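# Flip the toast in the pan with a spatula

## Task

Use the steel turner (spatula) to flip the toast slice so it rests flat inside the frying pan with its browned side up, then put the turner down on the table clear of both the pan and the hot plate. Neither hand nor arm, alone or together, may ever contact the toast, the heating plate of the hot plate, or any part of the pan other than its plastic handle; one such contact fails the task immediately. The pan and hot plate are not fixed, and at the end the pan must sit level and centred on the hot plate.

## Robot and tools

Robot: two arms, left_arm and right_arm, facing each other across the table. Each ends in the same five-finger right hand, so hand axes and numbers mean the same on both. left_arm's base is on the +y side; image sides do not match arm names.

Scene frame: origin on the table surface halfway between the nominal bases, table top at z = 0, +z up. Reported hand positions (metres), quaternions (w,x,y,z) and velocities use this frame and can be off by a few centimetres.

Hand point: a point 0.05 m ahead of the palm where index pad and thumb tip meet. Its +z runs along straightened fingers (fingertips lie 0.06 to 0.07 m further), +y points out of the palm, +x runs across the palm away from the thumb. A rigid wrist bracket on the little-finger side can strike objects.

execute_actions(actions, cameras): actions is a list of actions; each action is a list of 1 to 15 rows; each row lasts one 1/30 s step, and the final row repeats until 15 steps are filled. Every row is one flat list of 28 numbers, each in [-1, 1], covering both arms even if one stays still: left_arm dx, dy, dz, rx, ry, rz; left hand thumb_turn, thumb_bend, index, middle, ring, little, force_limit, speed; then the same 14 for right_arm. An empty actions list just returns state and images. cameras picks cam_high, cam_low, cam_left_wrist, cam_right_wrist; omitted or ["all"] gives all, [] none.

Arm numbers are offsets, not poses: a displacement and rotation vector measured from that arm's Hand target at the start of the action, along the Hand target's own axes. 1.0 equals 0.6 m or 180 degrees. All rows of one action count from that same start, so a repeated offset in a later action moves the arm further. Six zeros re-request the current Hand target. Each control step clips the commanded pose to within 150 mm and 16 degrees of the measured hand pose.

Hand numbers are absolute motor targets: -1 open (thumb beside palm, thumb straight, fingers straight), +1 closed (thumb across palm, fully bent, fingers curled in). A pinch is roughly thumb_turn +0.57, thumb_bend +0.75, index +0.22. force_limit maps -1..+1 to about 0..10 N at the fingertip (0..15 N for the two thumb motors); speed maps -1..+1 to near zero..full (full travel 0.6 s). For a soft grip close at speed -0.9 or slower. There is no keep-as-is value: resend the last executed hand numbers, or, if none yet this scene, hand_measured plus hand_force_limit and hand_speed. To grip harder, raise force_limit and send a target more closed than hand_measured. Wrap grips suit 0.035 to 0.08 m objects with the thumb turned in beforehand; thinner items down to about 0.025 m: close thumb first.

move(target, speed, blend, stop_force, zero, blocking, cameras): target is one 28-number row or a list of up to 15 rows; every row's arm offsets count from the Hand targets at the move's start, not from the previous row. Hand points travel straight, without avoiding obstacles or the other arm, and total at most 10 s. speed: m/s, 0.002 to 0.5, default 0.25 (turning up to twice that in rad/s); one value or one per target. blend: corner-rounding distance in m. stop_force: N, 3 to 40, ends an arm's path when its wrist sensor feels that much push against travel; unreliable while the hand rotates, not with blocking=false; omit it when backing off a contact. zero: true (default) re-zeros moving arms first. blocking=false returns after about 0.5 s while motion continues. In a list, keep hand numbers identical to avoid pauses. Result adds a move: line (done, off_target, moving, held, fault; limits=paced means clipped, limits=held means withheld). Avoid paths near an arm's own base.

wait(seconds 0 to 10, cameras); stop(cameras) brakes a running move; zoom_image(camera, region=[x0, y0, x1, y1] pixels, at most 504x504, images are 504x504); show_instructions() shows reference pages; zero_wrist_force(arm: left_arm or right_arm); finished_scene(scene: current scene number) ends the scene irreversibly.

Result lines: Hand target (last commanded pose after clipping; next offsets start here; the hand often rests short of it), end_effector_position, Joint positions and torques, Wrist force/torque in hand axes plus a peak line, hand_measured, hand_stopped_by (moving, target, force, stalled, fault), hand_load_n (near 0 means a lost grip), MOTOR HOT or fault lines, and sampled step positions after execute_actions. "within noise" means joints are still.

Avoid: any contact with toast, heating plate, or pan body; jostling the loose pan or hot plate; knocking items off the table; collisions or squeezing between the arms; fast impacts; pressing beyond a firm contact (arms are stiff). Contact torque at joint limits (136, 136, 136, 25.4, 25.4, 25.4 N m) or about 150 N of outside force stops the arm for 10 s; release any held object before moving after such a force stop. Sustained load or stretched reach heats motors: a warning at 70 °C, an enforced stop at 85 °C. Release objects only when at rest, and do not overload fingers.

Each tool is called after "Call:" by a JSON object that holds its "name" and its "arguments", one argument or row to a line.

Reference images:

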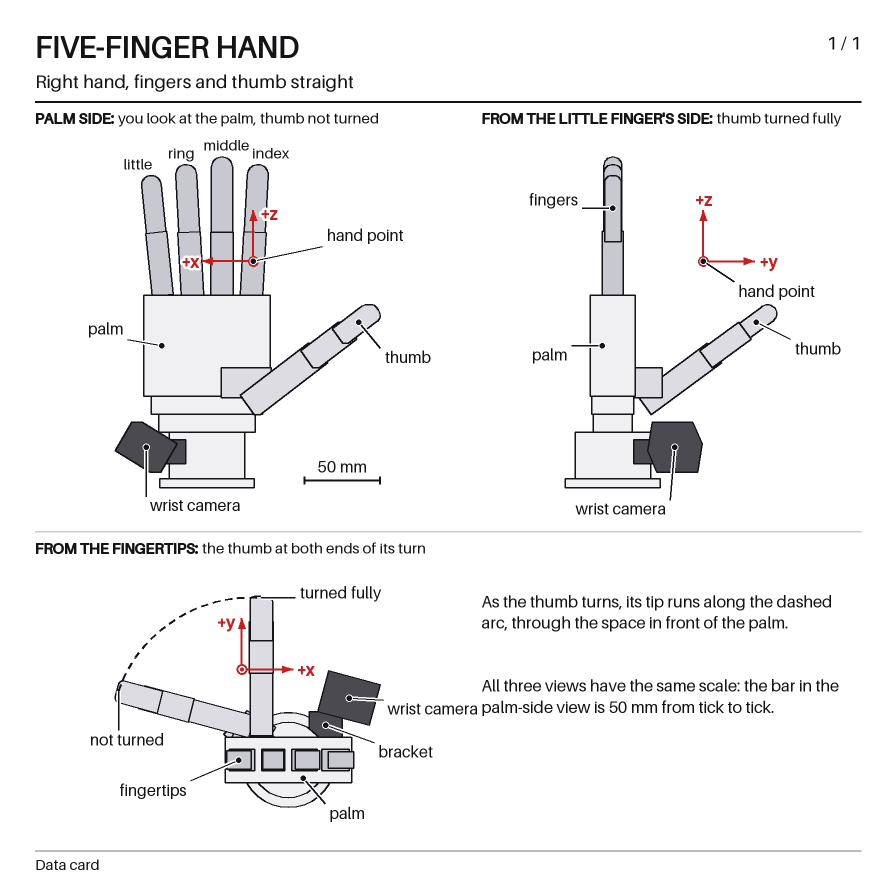

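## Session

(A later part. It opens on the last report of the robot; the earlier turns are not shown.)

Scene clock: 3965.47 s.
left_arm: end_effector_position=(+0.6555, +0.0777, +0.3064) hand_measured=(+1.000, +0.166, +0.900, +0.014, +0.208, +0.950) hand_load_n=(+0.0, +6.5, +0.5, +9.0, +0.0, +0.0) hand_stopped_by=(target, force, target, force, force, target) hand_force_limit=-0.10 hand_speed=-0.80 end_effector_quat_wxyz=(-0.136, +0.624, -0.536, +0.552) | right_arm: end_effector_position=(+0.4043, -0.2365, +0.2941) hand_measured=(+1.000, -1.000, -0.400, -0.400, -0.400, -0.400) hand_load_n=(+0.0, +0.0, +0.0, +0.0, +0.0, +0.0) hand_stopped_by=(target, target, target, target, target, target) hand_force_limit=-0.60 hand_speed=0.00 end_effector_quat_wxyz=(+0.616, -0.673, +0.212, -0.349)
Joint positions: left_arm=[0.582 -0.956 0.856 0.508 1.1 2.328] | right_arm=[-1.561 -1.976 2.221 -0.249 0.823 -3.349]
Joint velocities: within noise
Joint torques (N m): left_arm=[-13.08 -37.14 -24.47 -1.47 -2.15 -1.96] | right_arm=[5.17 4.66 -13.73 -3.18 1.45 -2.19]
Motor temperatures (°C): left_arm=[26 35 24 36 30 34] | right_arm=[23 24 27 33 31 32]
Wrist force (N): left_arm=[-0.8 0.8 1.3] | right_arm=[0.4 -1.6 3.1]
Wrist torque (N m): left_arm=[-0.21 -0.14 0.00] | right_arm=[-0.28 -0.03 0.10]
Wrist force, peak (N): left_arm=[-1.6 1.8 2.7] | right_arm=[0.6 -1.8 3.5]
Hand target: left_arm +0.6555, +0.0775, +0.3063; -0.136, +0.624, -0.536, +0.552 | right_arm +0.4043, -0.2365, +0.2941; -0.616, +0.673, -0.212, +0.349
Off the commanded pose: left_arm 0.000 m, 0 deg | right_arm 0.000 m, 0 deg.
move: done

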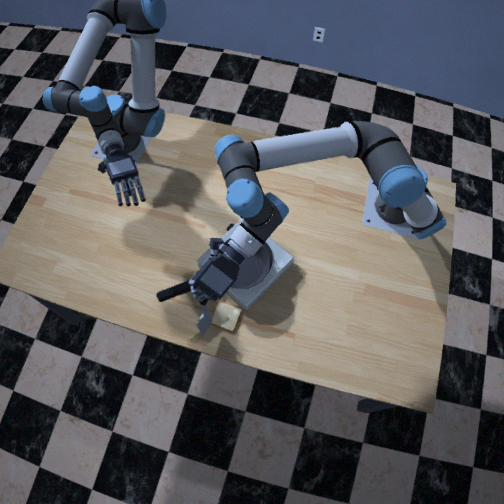

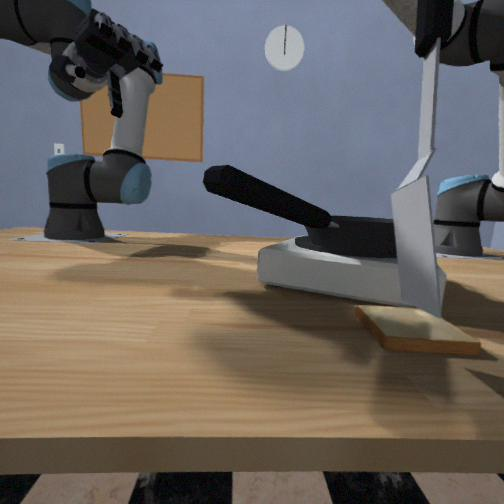

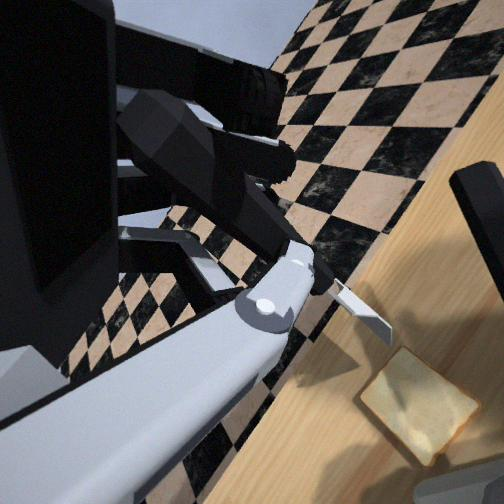

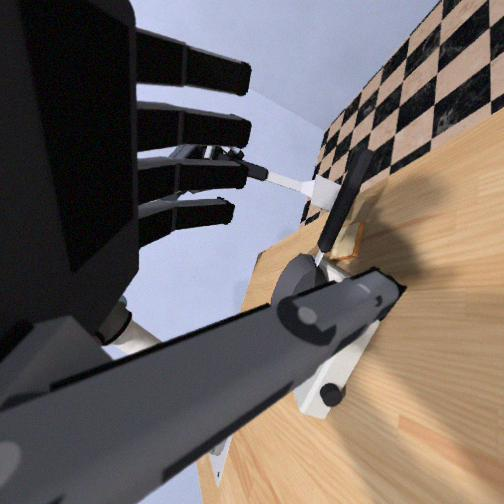

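Call:
{"name": "move", "arguments": {
  "target": [0.0602,0.0898,-0.1048,0,0,0,1,0.97,0.9,0.6,0.95,0.95,-0.1,-0.8,0,0,0,0,0,0,1,-1,-0.4,-0.4,-0.4,-0.4,-0.6,0],
  "speed": 0.1
}}

Call:
{"name": "zoom_image", "arguments": {
  "camera": "cam_high",
  "region": [160, 230, 300, 370]
}}

Call:
{"name": "zoom_image", "arguments": {
  "camera": "cam_left_wrist",
  "region": [280, 230, 504, 454]
}}

Scene clock: 4026.70 s.
left_arm: end_effector_position=(+0.5684, +0.0534, +0.3072) hand_measured=(+1.000, +0.166, +0.900, +0.014, +0.208, +0.950) hand_load_n=(+0.0, +6.5, +0.0, +9.0, +0.0, +0.0) hand_stopped_by=(target, force, target, force, force, target) hand_force_limit=-0.10 hand_speed=-0.80 end_effector_quat_wxyz=(-0.136, +0.624, -0.536, +0.552) | right_arm: end_effector_position=(+0.4043, -0.2365, +0.2941) hand_measured=(+1.000, -1.000, -0.400, -0.400, -0.400, -0.400) hand_load_n=(+0.0, +0.0, +0.0, +0.0, +0.0, +0.0) hand_stopped_by=(target, target, target, target, target, target) hand_force_limit=-0.60 hand_speed=0.00 end_effector_quat_wxyz=(+0.616, -0.673, +0.212, -0.349)
Joint positions: left_arm=[0.429 -1.07 1.038 0.478 0.961 2.255] | right_arm=[-1.561 -1.976 2.221 -0.249 0.823 -3.349]
Joint velocities: within noise
Joint torques (N m): left_arm=[6.61 -34.3 -25.75 -1.55 0.8 1.59] | right_arm=[5.43 6.05 -13.38 -3.24 1.36 -2.1]
Motor temperatures (°C): left_arm=[26 35 24 36 30 34] | right_arm=[23 24 27 33 31 32]
Wrist force (N): left_arm=[-0.9 1.0 0.8] | right_arm=[0.3 -1.6 3.3]
Wrist torque (N m): left_arm=[-0.16 -0.10 -0.02] | right_arm=[-0.30 -0.03 0.10]
Wrist force, peak (N): left_arm=[-1.8 0.5 2.2] | right_arm=[0.7 -1.7 3.5]
Hand target: left_arm +0.5684, +0.0535, +0.3072; -0.136, +0.624, -0.536, +0.552 | right_arm +0.4043, -0.2365, +0.2941; -0.616, +0.673, -0.212, +0.349
Off the commanded pose: left_arm 0.000 m, 0 deg | right_arm 0.000 m, 0 deg.
move: done

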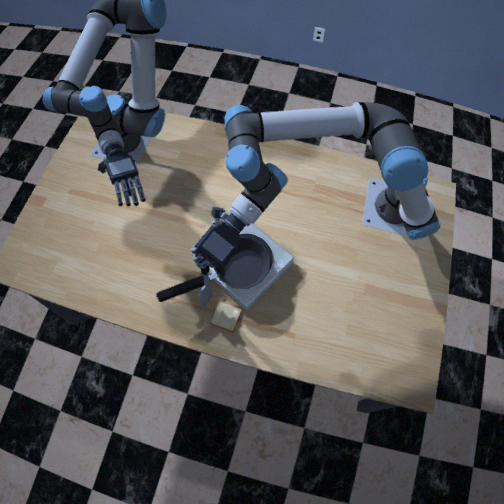

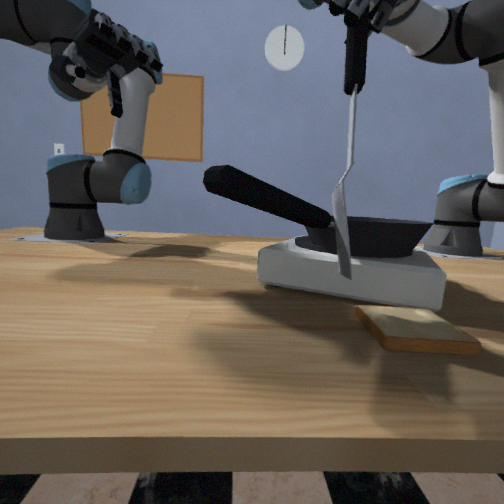

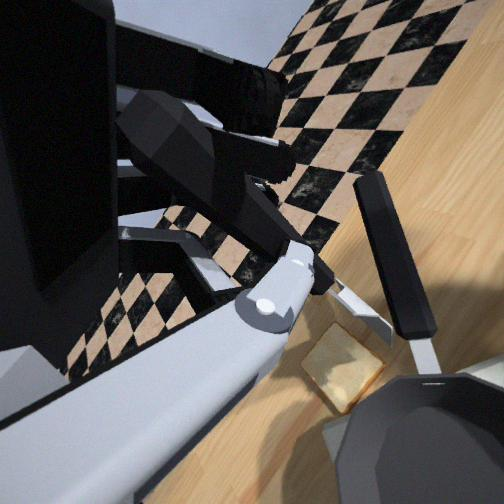

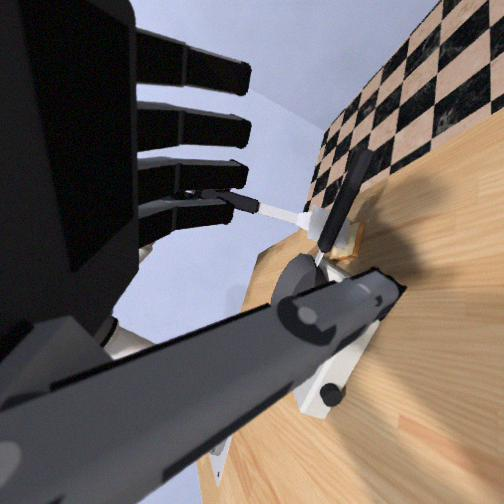

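Scaled by 3.600.

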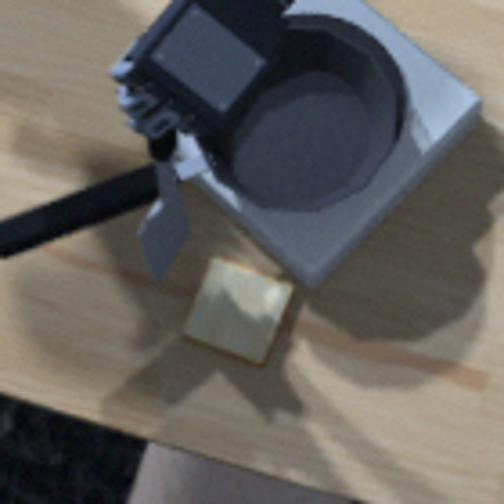

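Scaled by 2.250.

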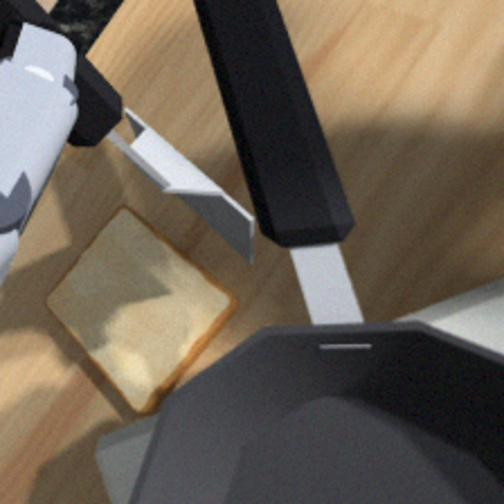

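Call:
{"name": "move", "arguments": {
  "target": [-0.0306,0.0436,0.0197,0,0,0,1,0.97,0.9,0.6,0.95,0.95,-0.1,-0.8,0,0,0,0,0,0,1,-1,-0.4,-0.4,-0.4,-0.4,-0.6,0],
  "speed": 0.03,
  "stop_force": 4
}}

Call:
{"name": "zoom_image", "arguments": {
  "camera": "cam_high",
  "region": [160, 230, 300, 370]
}}

Call:
{"name": "zoom_image", "arguments": {
  "camera": "cam_left_wrist",
  "region": [280, 230, 504, 454]
}}

Call:
{"name": "zoom_image", "arguments": {
  "camera": "cam_low",
  "region": [260, 170, 500, 410]
}}

Scene clock: 4048.17 s.
left_arm: end_effector_position=(+0.5681, +0.0534, +0.2730) hand_measured=(+1.000, +0.166, +0.900, +0.014, +0.208, +0.950) hand_load_n=(+0.0, +6.5, +0.0, +9.0, +0.0, +0.0) hand_stopped_by=(target, force, target, force, force, target) hand_force_limit=-0.10 hand_speed=-0.80 end_effector_quat_wxyz=(-0.136, +0.624, -0.536, +0.552) | right_arm: end_effector_position=(+0.4043, -0.2365, +0.2941) hand_measured=(+1.000, -1.000, -0.400, -0.400, -0.400, -0.400) hand_load_n=(+0.0, +0.0, +0.0, +0.0, +0.0, +0.0) hand_stopped_by=(target, target, target, target, target, target) hand_force_limit=-0.60 hand_speed=0.00 end_effector_quat_wxyz=(+0.616, -0.673, +0.212, -0.349)
Joint positions: left_arm=[0.429 -1.069 1.124 0.392 0.961 2.254] | right_arm=[-1.561 -1.976 2.221 -0.249 0.823 -3.349]
Joint velocities: within noise
Joint torques (N m): left_arm=[-12.49 -47.92 -29.96 1.05 -2.03 0.76] | right_arm=[5.31 6.6 -13.7 -3.14 1.35 -2.17]
Motor temperatures (°C): left_arm=[26 35 24 36 30 33] | right_arm=[23 24 27 33 31 32]
Wrist force (N): left_arm=[-1.5 1.4 0.5] | right_arm=[0.3 -1.5 3.3]
Wrist torque (N m): left_arm=[-0.12 -0.07 -0.02] | right_arm=[-0.28 -0.04 0.10]
Wrist force, peak (N): left_arm=[-1.5 1.7 1.1] | right_arm=[0.4 -1.7 3.7]
Hand target: left_arm +0.5681, +0.0534, +0.2731; -0.136, +0.624, -0.536, +0.552 | right_arm +0.4043, -0.2365, +0.2941; -0.616, +0.673, -0.212, +0.349
Off the commanded pose: left_arm 0.000 m, 0 deg | right_arm 0.000 m, 0 deg.
move: done

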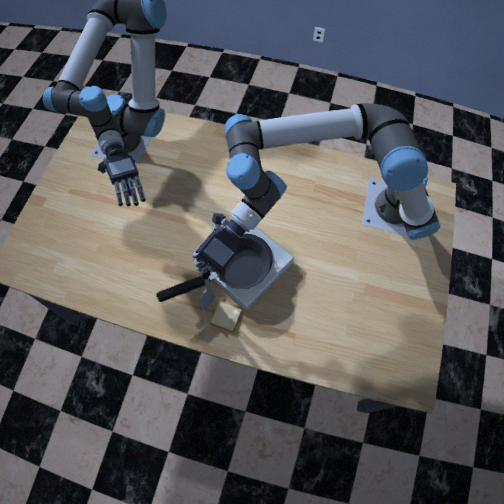

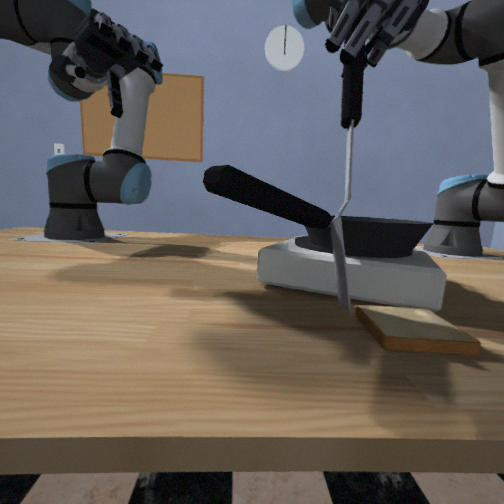

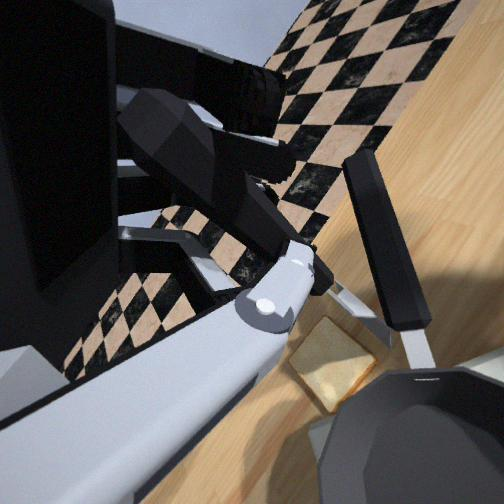

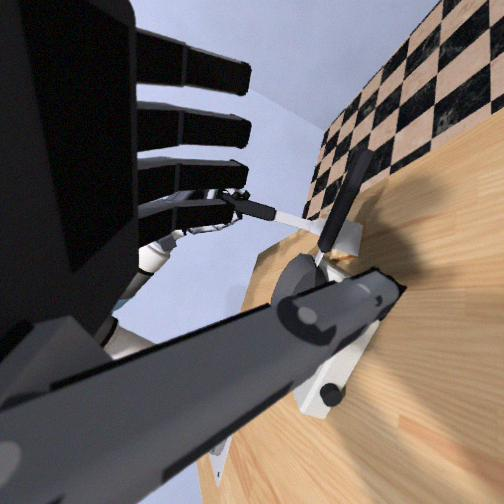

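Scaled by 3.600.

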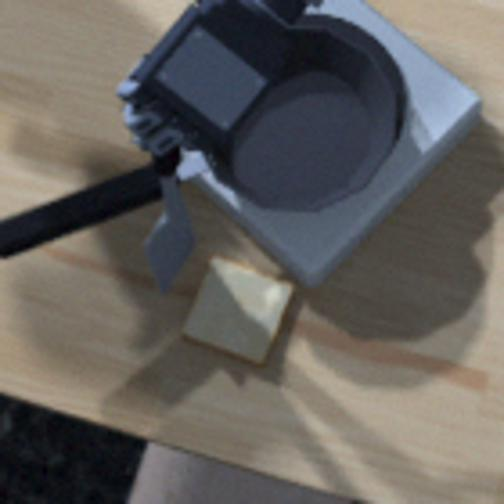

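Scaled by 2.250.

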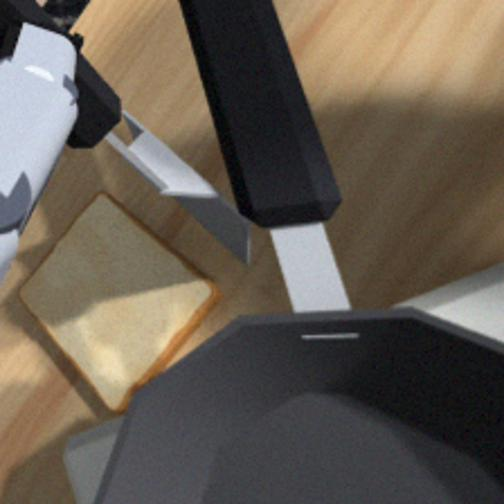

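Scaled by 2.100.

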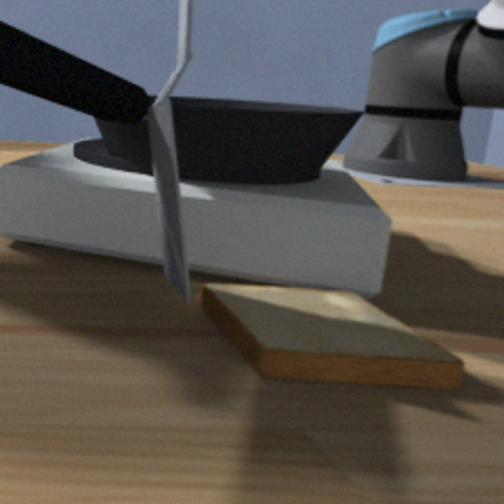

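Call:
{"name": "zoom_image", "arguments": {
  "camera": "cam_high",
  "region": [185, 265, 245, 325]
}}

Call:
{"name": "zoom_image", "arguments": {
  "camera": "cam_low",
  "region": [310, 180, 410, 330]
}}

Call:
{"name": "zoom_image", "arguments": {
  "camera": "cam_right_wrist",
  "region": [230, 160, 430, 360]
}}

Scaled by 8.400.

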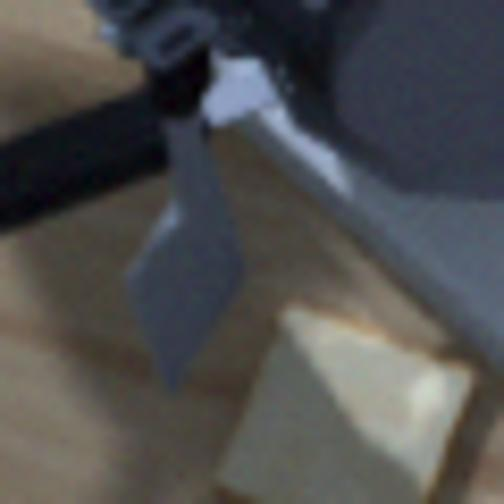

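Scaled by 3.360.

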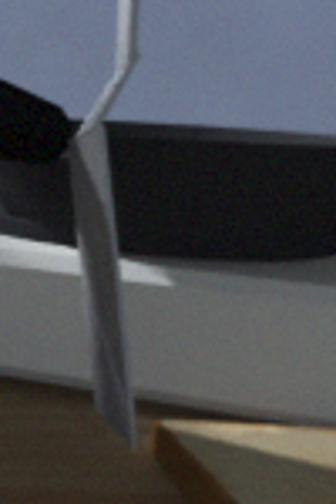

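Scaled by 2.520.

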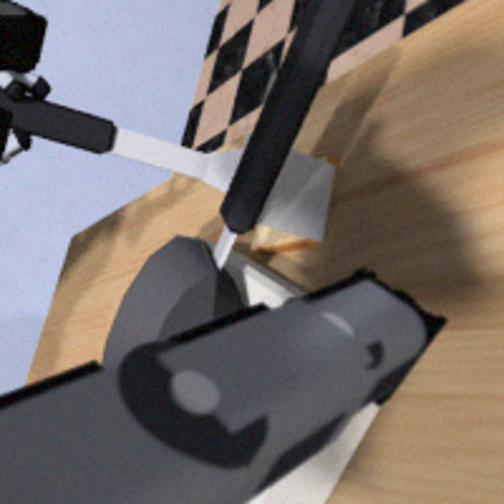

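Call:
{"name": "move", "arguments": {
  "target": [-0.0062,-0.1072,0.1305,-0.025,-0.0857,-0.0578,1,0.97,0.9,0.6,0.95,0.95,-0.1,-0.8,0,0,0,0,0,0,1,-1,-0.4,-0.4,-0.4,-0.4,-0.6,0],
  "speed": 0.1
}}

Call:
{"name": "zoom_image", "arguments": {
  "camera": "cam_high",
  "region": [185, 265, 245, 325]
}}

Call:
{"name": "zoom_image", "arguments": {
  "camera": "cam_low",
  "region": [310, 200, 460, 350]
}}

Call:
{"name": "zoom_image", "arguments": {
  "camera": "cam_left_wrist",
  "region": [280, 230, 504, 454]
}}

Scene clock: 4134.20 s.
left_arm: end_effector_position=(+0.6668, +0.0493, +0.2919) hand_measured=(+1.000, +0.166, +0.900, +0.014, +0.208, +0.950) hand_load_n=(+0.5, +6.5, +0.0, +9.0, +0.0, +0.0) hand_stopped_by=(target, force, target, force, force, target) hand_force_limit=-0.10 hand_speed=-0.80 end_effector_quat_wxyz=(-0.125, +0.730, -0.469, +0.480) | right_arm: end_effector_position=(+0.4043, -0.2365, +0.2941) hand_measured=(+1.000, -1.000, -0.400, -0.400, -0.400, -0.400) hand_load_n=(+0.0, +0.0, +0.0, +0.0, +0.0, +0.0) hand_stopped_by=(target, target, target, target, target, target) hand_force_limit=-0.60 hand_speed=0.00 end_effector_quat_wxyz=(+0.616, -0.673, +0.212, -0.349)
Joint positions: left_arm=[0.566 -0.517 0.035 1.128 1.003 2.013] | right_arm=[-1.561 -1.976 2.221 -0.249 0.823 -3.349]
Joint velocities: within noise
Joint torques (N m): left_arm=[-13.53 -49.12 -16.69 -0.34 -2.52 1.43] | right_arm=[5.05 6.16 -13.49 -3.17 1.37 -2.12]
Motor temperatures (°C): left_arm=[26 35 24 36 30 33] | right_arm=[23 24 27 33 31 32]
Wrist force (N): left_arm=[-1.1 0.8 1.1] | right_arm=[0.4 -1.4 3.4]
Wrist torque (N m): left_arm=[-0.16 -0.13 0.00] | right_arm=[-0.27 -0.03 0.11]
Wrist force, peak (N): left_arm=[-1.8 1.1 1.2] | right_arm=[0.6 -1.7 3.6]
Hand target: left_arm +0.6675, +0.0484, +0.2924; -0.132, +0.743, -0.475, +0.452 | right_arm +0.4043, -0.2365, +0.2941; -0.616, +0.673, -0.212, +0.349
Off the commanded pose: left_arm 0.001 m, 4 deg | right_arm 0.000 m, 0 deg.
elbow stopped short (left arm): the move would have taken joint 3 (elbow) straighter than the controller allows.
move: off_target (left_arm)

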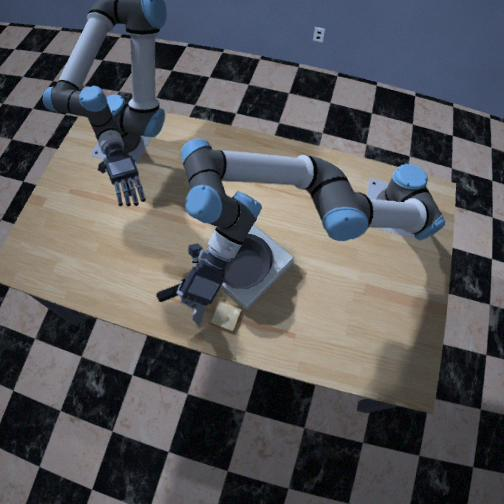

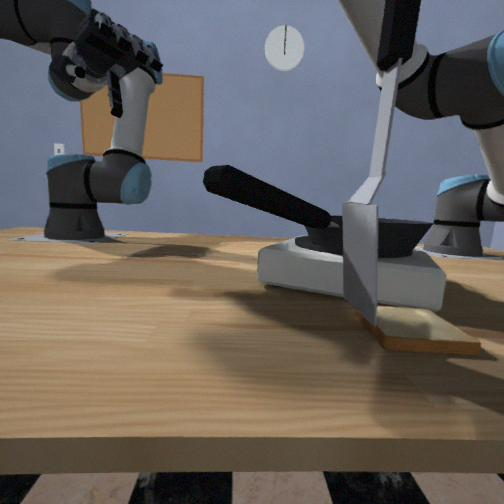

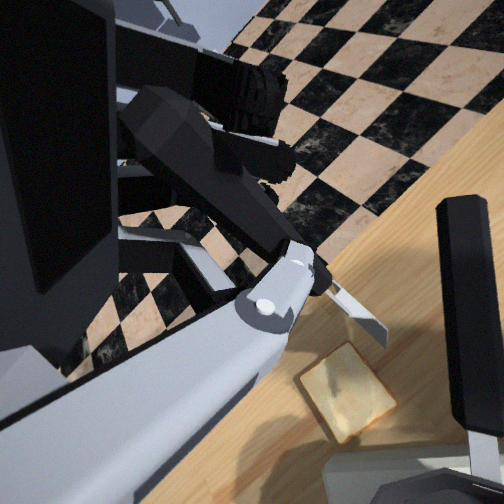

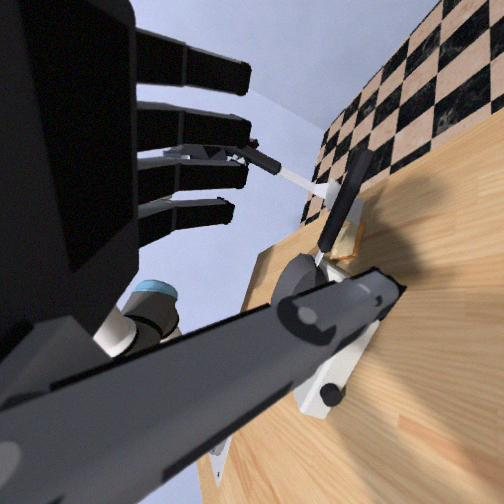

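Scaled by 8.400.

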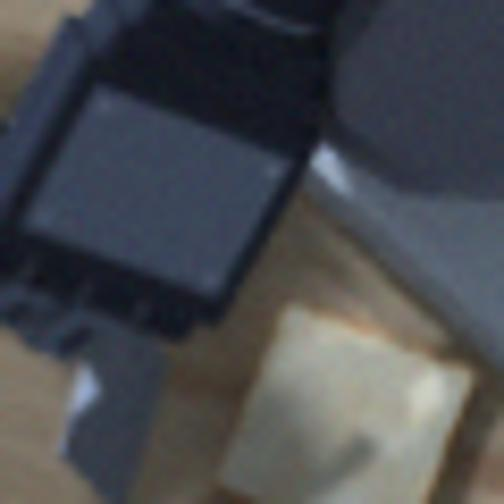

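Scaled by 3.360.

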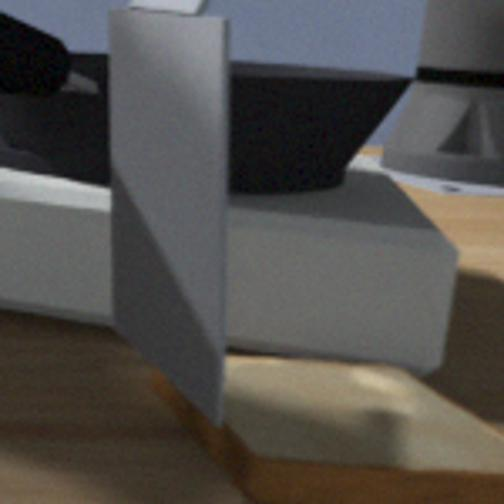

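Scaled by 2.250.

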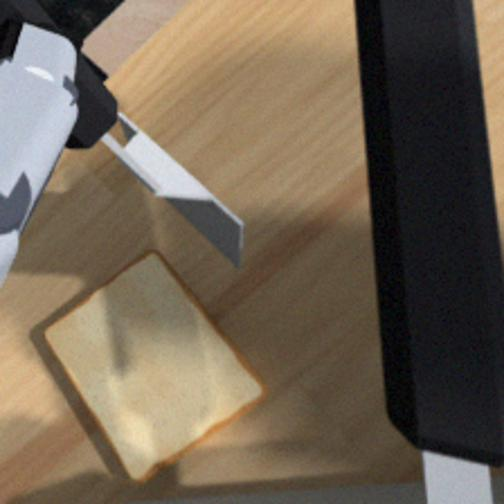

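Call:
{"name": "move", "arguments": {
  "target": [-0.02,0.0212,0.0177,0.008,0.0186,-0.0033,1,0.97,0.9,0.6,0.95,0.95,-0.1,-0.8,0,0,0,0,0,0,1,-1,-0.4,-0.4,-0.4,-0.4,-0.6,0],
  "speed": 0.03,
  "stop_force": 4
}}

Call:
{"name": "zoom_image", "arguments": {
  "camera": "cam_high",
  "region": [185, 275, 245, 335]
}}

Call:
{"name": "zoom_image", "arguments": {
  "camera": "cam_low",
  "region": [310, 200, 460, 350]
}}

Scene clock: 4156.73 s.
left_arm: end_effector_position=(+0.6668, +0.0493, +0.2719) hand_measured=(+1.000, +0.166, +0.900, +0.014, +0.208, +0.950) hand_load_n=(+1.0, +7.0, +0.0, +8.5, +0.0, +0.0) hand_stopped_by=(target, force, target, force, force, target) hand_force_limit=-0.10 hand_speed=-0.80 end_effector_quat_wxyz=(-0.125, +0.730, -0.469, +0.480) | right_arm: end_effector_position=(+0.4043, -0.2365, +0.2941) hand_measured=(+1.000, -1.000, -0.400, -0.400, -0.400, -0.400) hand_load_n=(+0.0, +0.0, +0.0, +0.0, +0.0, +0.0) hand_stopped_by=(target, target, target, target, target, target) hand_force_limit=-0.60 hand_speed=0.00 end_effector_quat_wxyz=(+0.616, -0.673, +0.212, -0.349)
Joint positions: left_arm=[0.566 -0.626 0.306 0.965 1.004 2.012] | right_arm=[-1.561 -1.976 2.221 -0.249 0.823 -3.349]
Joint velocities: within noise
Joint torques (N m): left_arm=[5.93 -44.91 -28.5 1.89 -1.19 -0.94] | right_arm=[5.18 6.55 -13.24 -3.15 1.25 -2.21]
Motor temperatures (°C): left_arm=[26 35 24 36 30 33] | right_arm=[23 24 27 33 31 32]
Wrist force (N): left_arm=[-1.1 0.8 1.5] | right_arm=[0.5 -1.7 3.4]
Wrist torque (N m): left_arm=[-0.15 -0.10 0.00] | right_arm=[-0.32 -0.05 0.10]
Wrist force, peak (N): left_arm=[-1.5 1.0 1.7] | right_arm=[0.9 -1.8 3.6]
Hand target: left_arm +0.6668, +0.0493, +0.2719; -0.125, +0.730, -0.469, +0.480 | right_arm +0.4043, -0.2365, +0.2941; -0.616, +0.673, -0.212, +0.349
Off the commanded pose: left_arm 0.000 m, 0 deg | right_arm 0.000 m, 0 deg.
move: done

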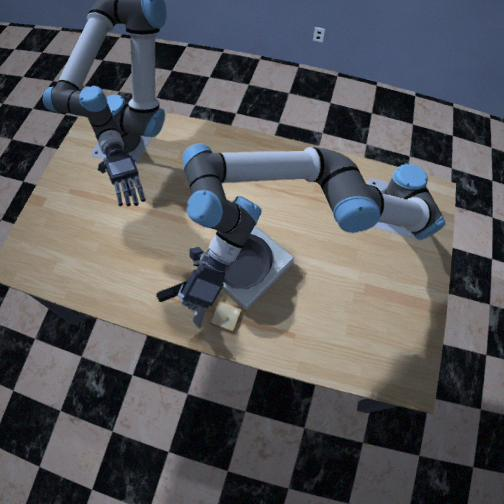

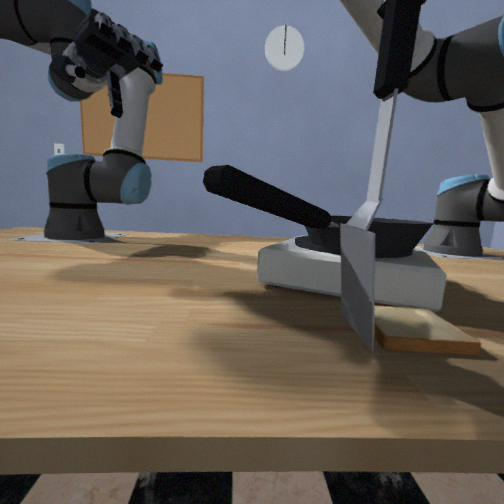

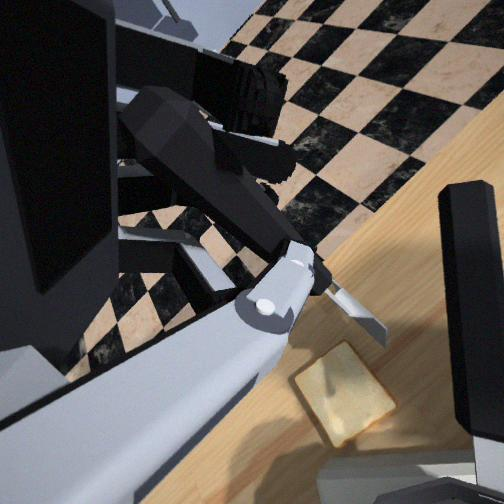

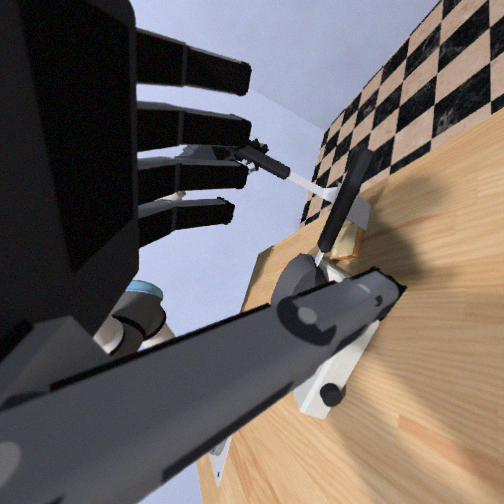

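Scaled by 8.400.

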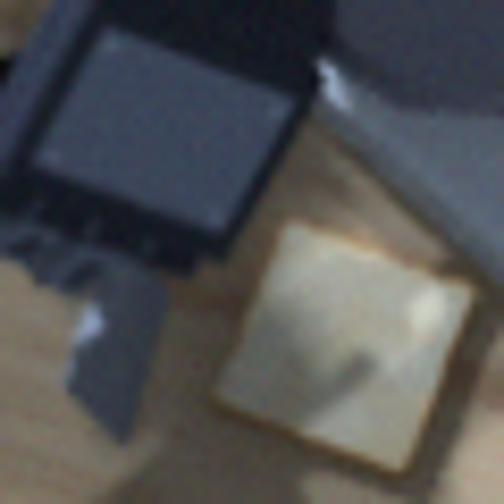

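Scaled by 3.360.

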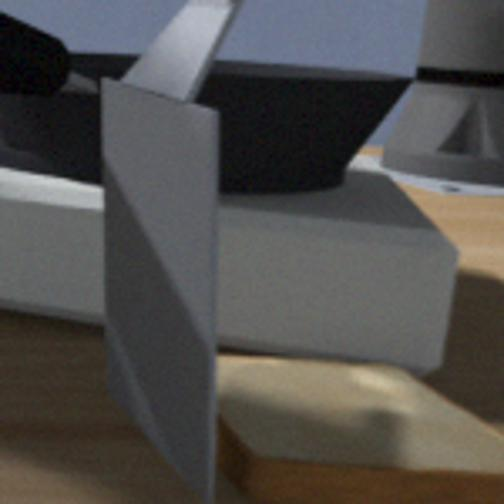

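Call:
{"name": "move", "arguments": {
  "target": [-0.0195,0.0211,0.0169,0,0,0,1,0.97,0.9,0.6,0.95,0.95,-0.1,-0.8,0,0,0,0,0,0,1,-1,-0.4,-0.4,-0.4,-0.4,-0.6,0],
  "speed": 0.015,
  "stop_force": 3
}}

Call:
{"name": "zoom_image", "arguments": {
  "camera": "cam_high",
  "region": [185, 275, 245, 335]
}}

Call:
{"name": "zoom_image", "arguments": {
  "camera": "cam_low",
  "region": [310, 220, 460, 370]
}}

Scene clock: 4190.03 s.
left_arm: end_effector_position=(+0.6668, +0.0493, +0.2585) hand_measured=(+1.000, +0.166, +0.900, +0.014, +0.208, +0.950) hand_load_n=(+1.0, +7.0, +0.0, +8.5, +0.0, +0.0) hand_stopped_by=(target, force, target, force, force, target) hand_force_limit=-0.10 hand_speed=-0.80 end_effector_quat_wxyz=(-0.125, +0.731, -0.469, +0.480) | right_arm: end_effector_position=(+0.4043, -0.2365, +0.2941) hand_measured=(+1.000, -1.000, -0.400, -0.400, -0.400, -0.400) hand_load_n=(+0.0, +0.0, +0.0, +0.0, +0.0, +0.0) hand_stopped_by=(target, target, target, target, target, target) hand_force_limit=-0.60 hand_speed=0.00 end_effector_quat_wxyz=(+0.616, -0.673, +0.212, -0.349)
Joint positions: left_arm=[0.566 -0.652 0.392 0.906 1.004 2.012] | right_arm=[-1.561 -1.976 2.221 -0.249 0.823 -3.349]
Joint velocities: within noise
Joint torques (N m): left_arm=[-11.12 -43.24 -13.18 -1.48 -1.97 0.68] | right_arm=[5.21 6.37 -13.43 -3.19 1.26 -2.21]
Motor temperatures (°C): left_arm=[26 35 24 36 30 33] | right_arm=[23 24 27 33 31 32]
Wrist force (N): left_arm=[-0.4 0.4 0.7] | right_arm=[0.6 -1.5 3.1]
Wrist torque (N m): left_arm=[-0.10 -0.11 -0.01] | right_arm=[-0.27 -0.06 0.11]
Wrist force, peak (N): left_arm=[3.7 -4.0 -3.3] | right_arm=[0.6 -1.8 3.5]
Hand target: left_arm +0.6668, +0.0493, +0.2584; -0.125, +0.731, -0.469, +0.480 (not the last commanded pose) | right_arm +0.4043, -0.2365, +0.2941; -0.616, +0.673, -0.212, +0.349
Off the commanded pose: left_arm 0.007 m, 0 deg | right_arm 0.000 m, 0 deg.
move: contact (left_arm)

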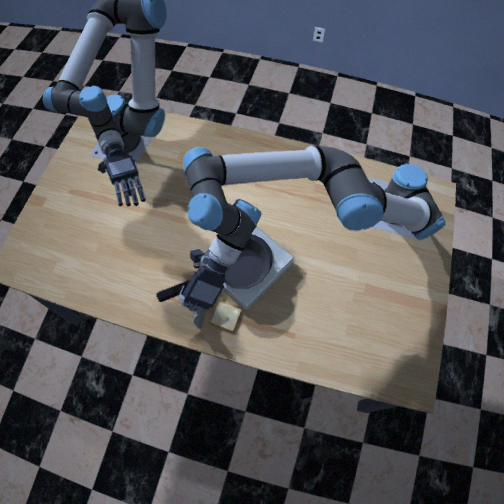

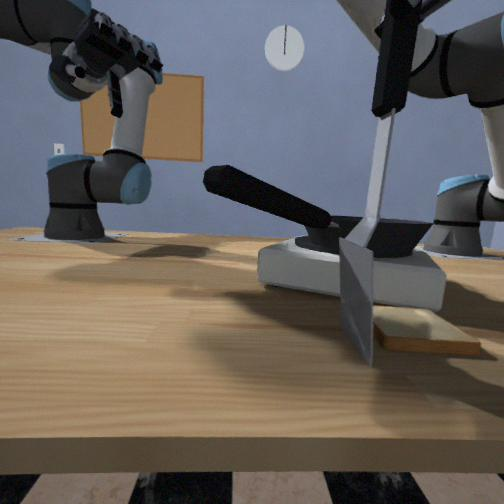

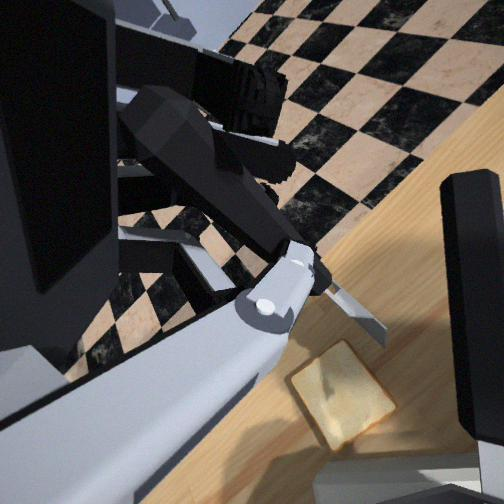

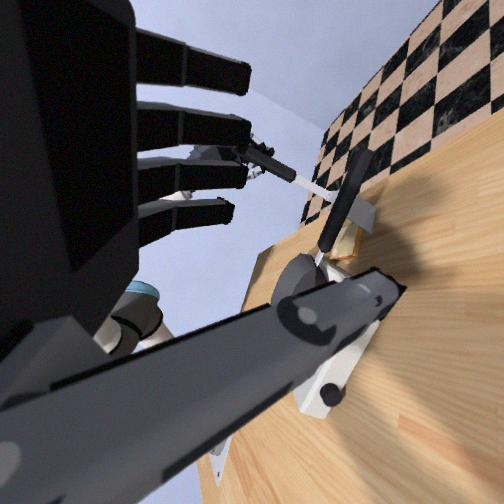

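Scaled by 8.400.

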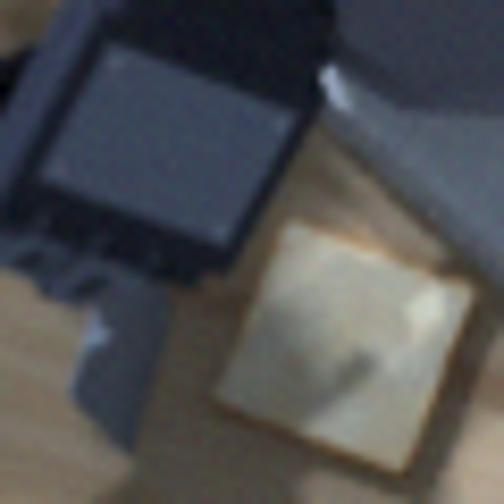

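Scaled by 3.360.

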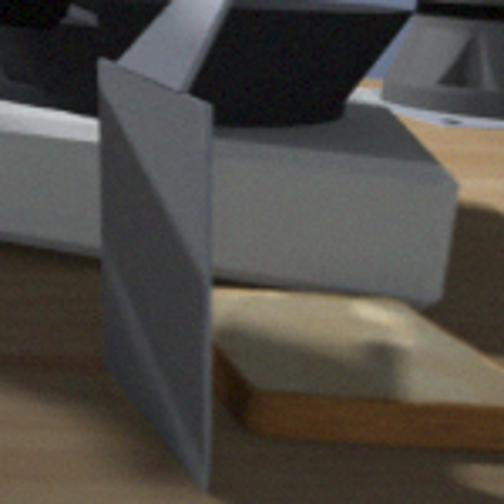

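Call:
{"name": "move", "arguments": {
  "target": [
    [-0.0023,0.0307,-0.0538,0,0,0,1,0.97,0.9,0.6,0.95,0.95,-0.1,-0.8,0,0,0,0,0,0,1,-1,-0.4,-0.4,-0.4,-0.4,-0.6,0],
    [-0.1097,-0.0395,-0.0895,0,0,0,1,0.97,0.9,0.6,0.95,0.95,-0.1,-0.8,0,0,0,0,0,0,1,-1,-0.4,-0.4,-0.4,-0.4,-0.6,0]
  ],
  "speed": 0.05
}}

Call:
{"name": "zoom_image", "arguments": {
  "camera": "cam_high",
  "region": [185, 260, 285, 360]
}}

Call:
{"name": "zoom_image", "arguments": {
  "camera": "cam_low",
  "region": [310, 220, 504, 414]
}}

Scene clock: 4217.80 s.
left_arm: end_effector_position=(+0.6299, +0.1293, +0.2623) hand_measured=(+1.000, +0.166, +0.900, +0.014, +0.208, +0.950) hand_load_n=(+1.0, +7.0, +0.0, +9.0, +0.0, +0.0) hand_stopped_by=(target, force, target, force, force, target) hand_force_limit=-0.10 hand_speed=-0.80 end_effector_quat_wxyz=(-0.125, +0.731, -0.469, +0.480) | right_arm: end_effector_position=(+0.4043, -0.2365, +0.2941) hand_measured=(+1.000, -1.000, -0.400, -0.400, -0.400, -0.400) hand_load_n=(+0.0, +0.0, +0.0, +0.0, +0.0, +0.0) hand_stopped_by=(target, target, target, target, target, target) hand_force_limit=-0.60 hand_speed=0.00 end_effector_quat_wxyz=(+0.616, -0.673, +0.212, -0.349)
Joint positions: left_arm=[0.589 -0.97 0.939 0.669 1.023 2.028] | right_arm=[-1.561 -1.976 2.221 -0.249 0.823 -3.349]
Joint velocities: within noise
Joint torques (N m): left_arm=[-13.23 -35.44 -28.74 1.99 -2.33 -1.74] | right_arm=[4.71 6.49 -13.7 -3.11 1.22 -2.11]
Motor temperatures (°C): left_arm=[26 35 24 36 30 33] | right_arm=[23 24 27 33 31 32]
Wrist force (N): left_arm=[-1.6 1.0 1.5] | right_arm=[0.5 -1.5 3.3]
Wrist torque (N m): left_arm=[-0.13 -0.05 -0.02] | right_arm=[-0.28 -0.05 0.11]
Wrist force, peak (N): left_arm=[-1.5 1.1 1.8] | right_arm=[0.6 -1.8 3.5]
Hand target: left_arm +0.6298, +0.1292, +0.2622; -0.125, +0.731, -0.469, +0.480 | right_arm +0.4043, -0.2365, +0.2941; -0.616, +0.673, -0.212, +0.349
Off the commanded pose: left_arm 0.000 m, 0 deg | right_arm 0.000 m, 0 deg.
move: done

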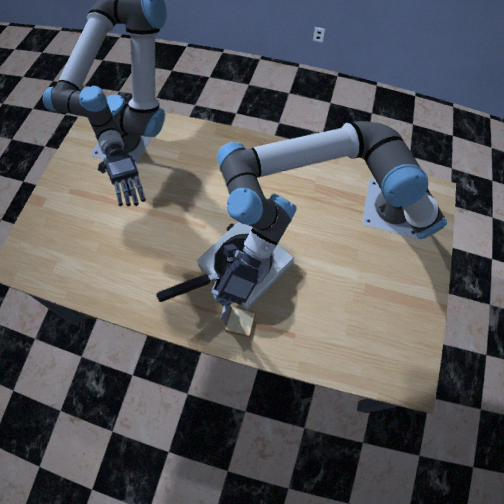

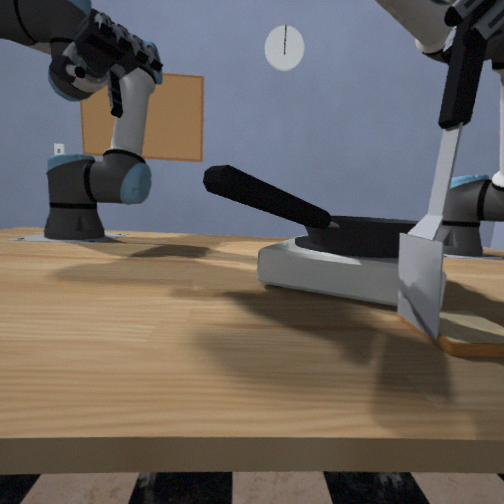

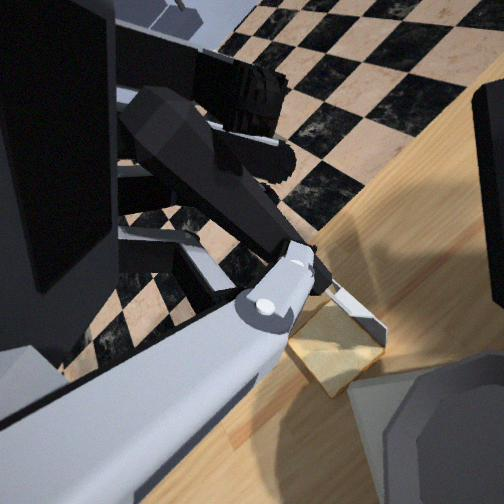

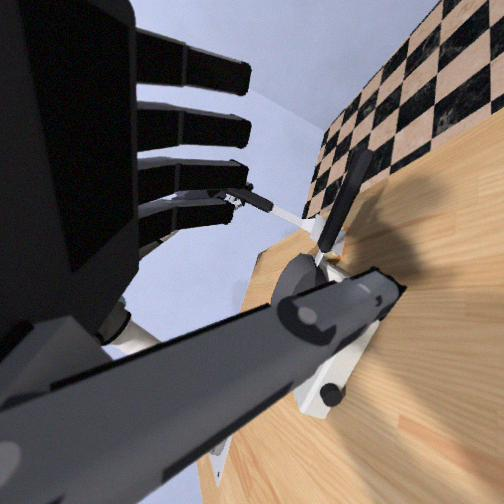

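Scaled by 5.040.

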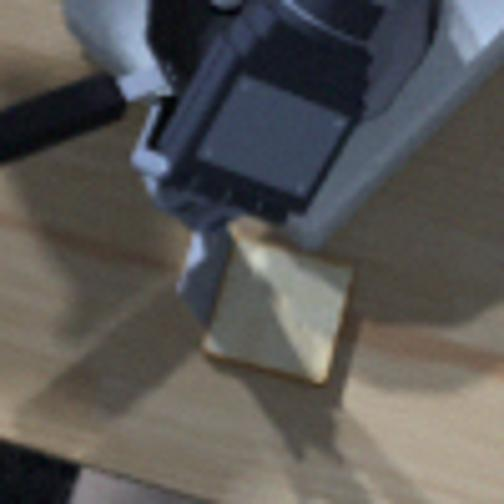

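Scaled by 2.598.

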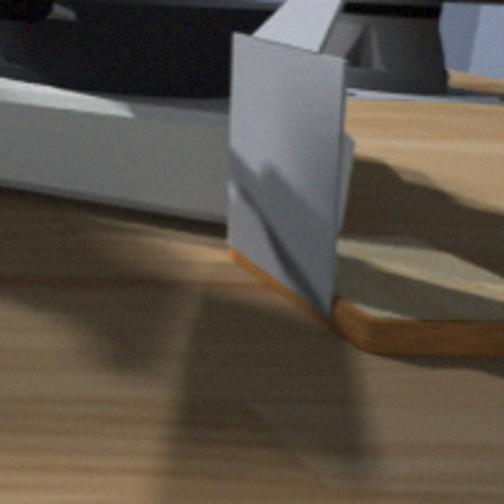

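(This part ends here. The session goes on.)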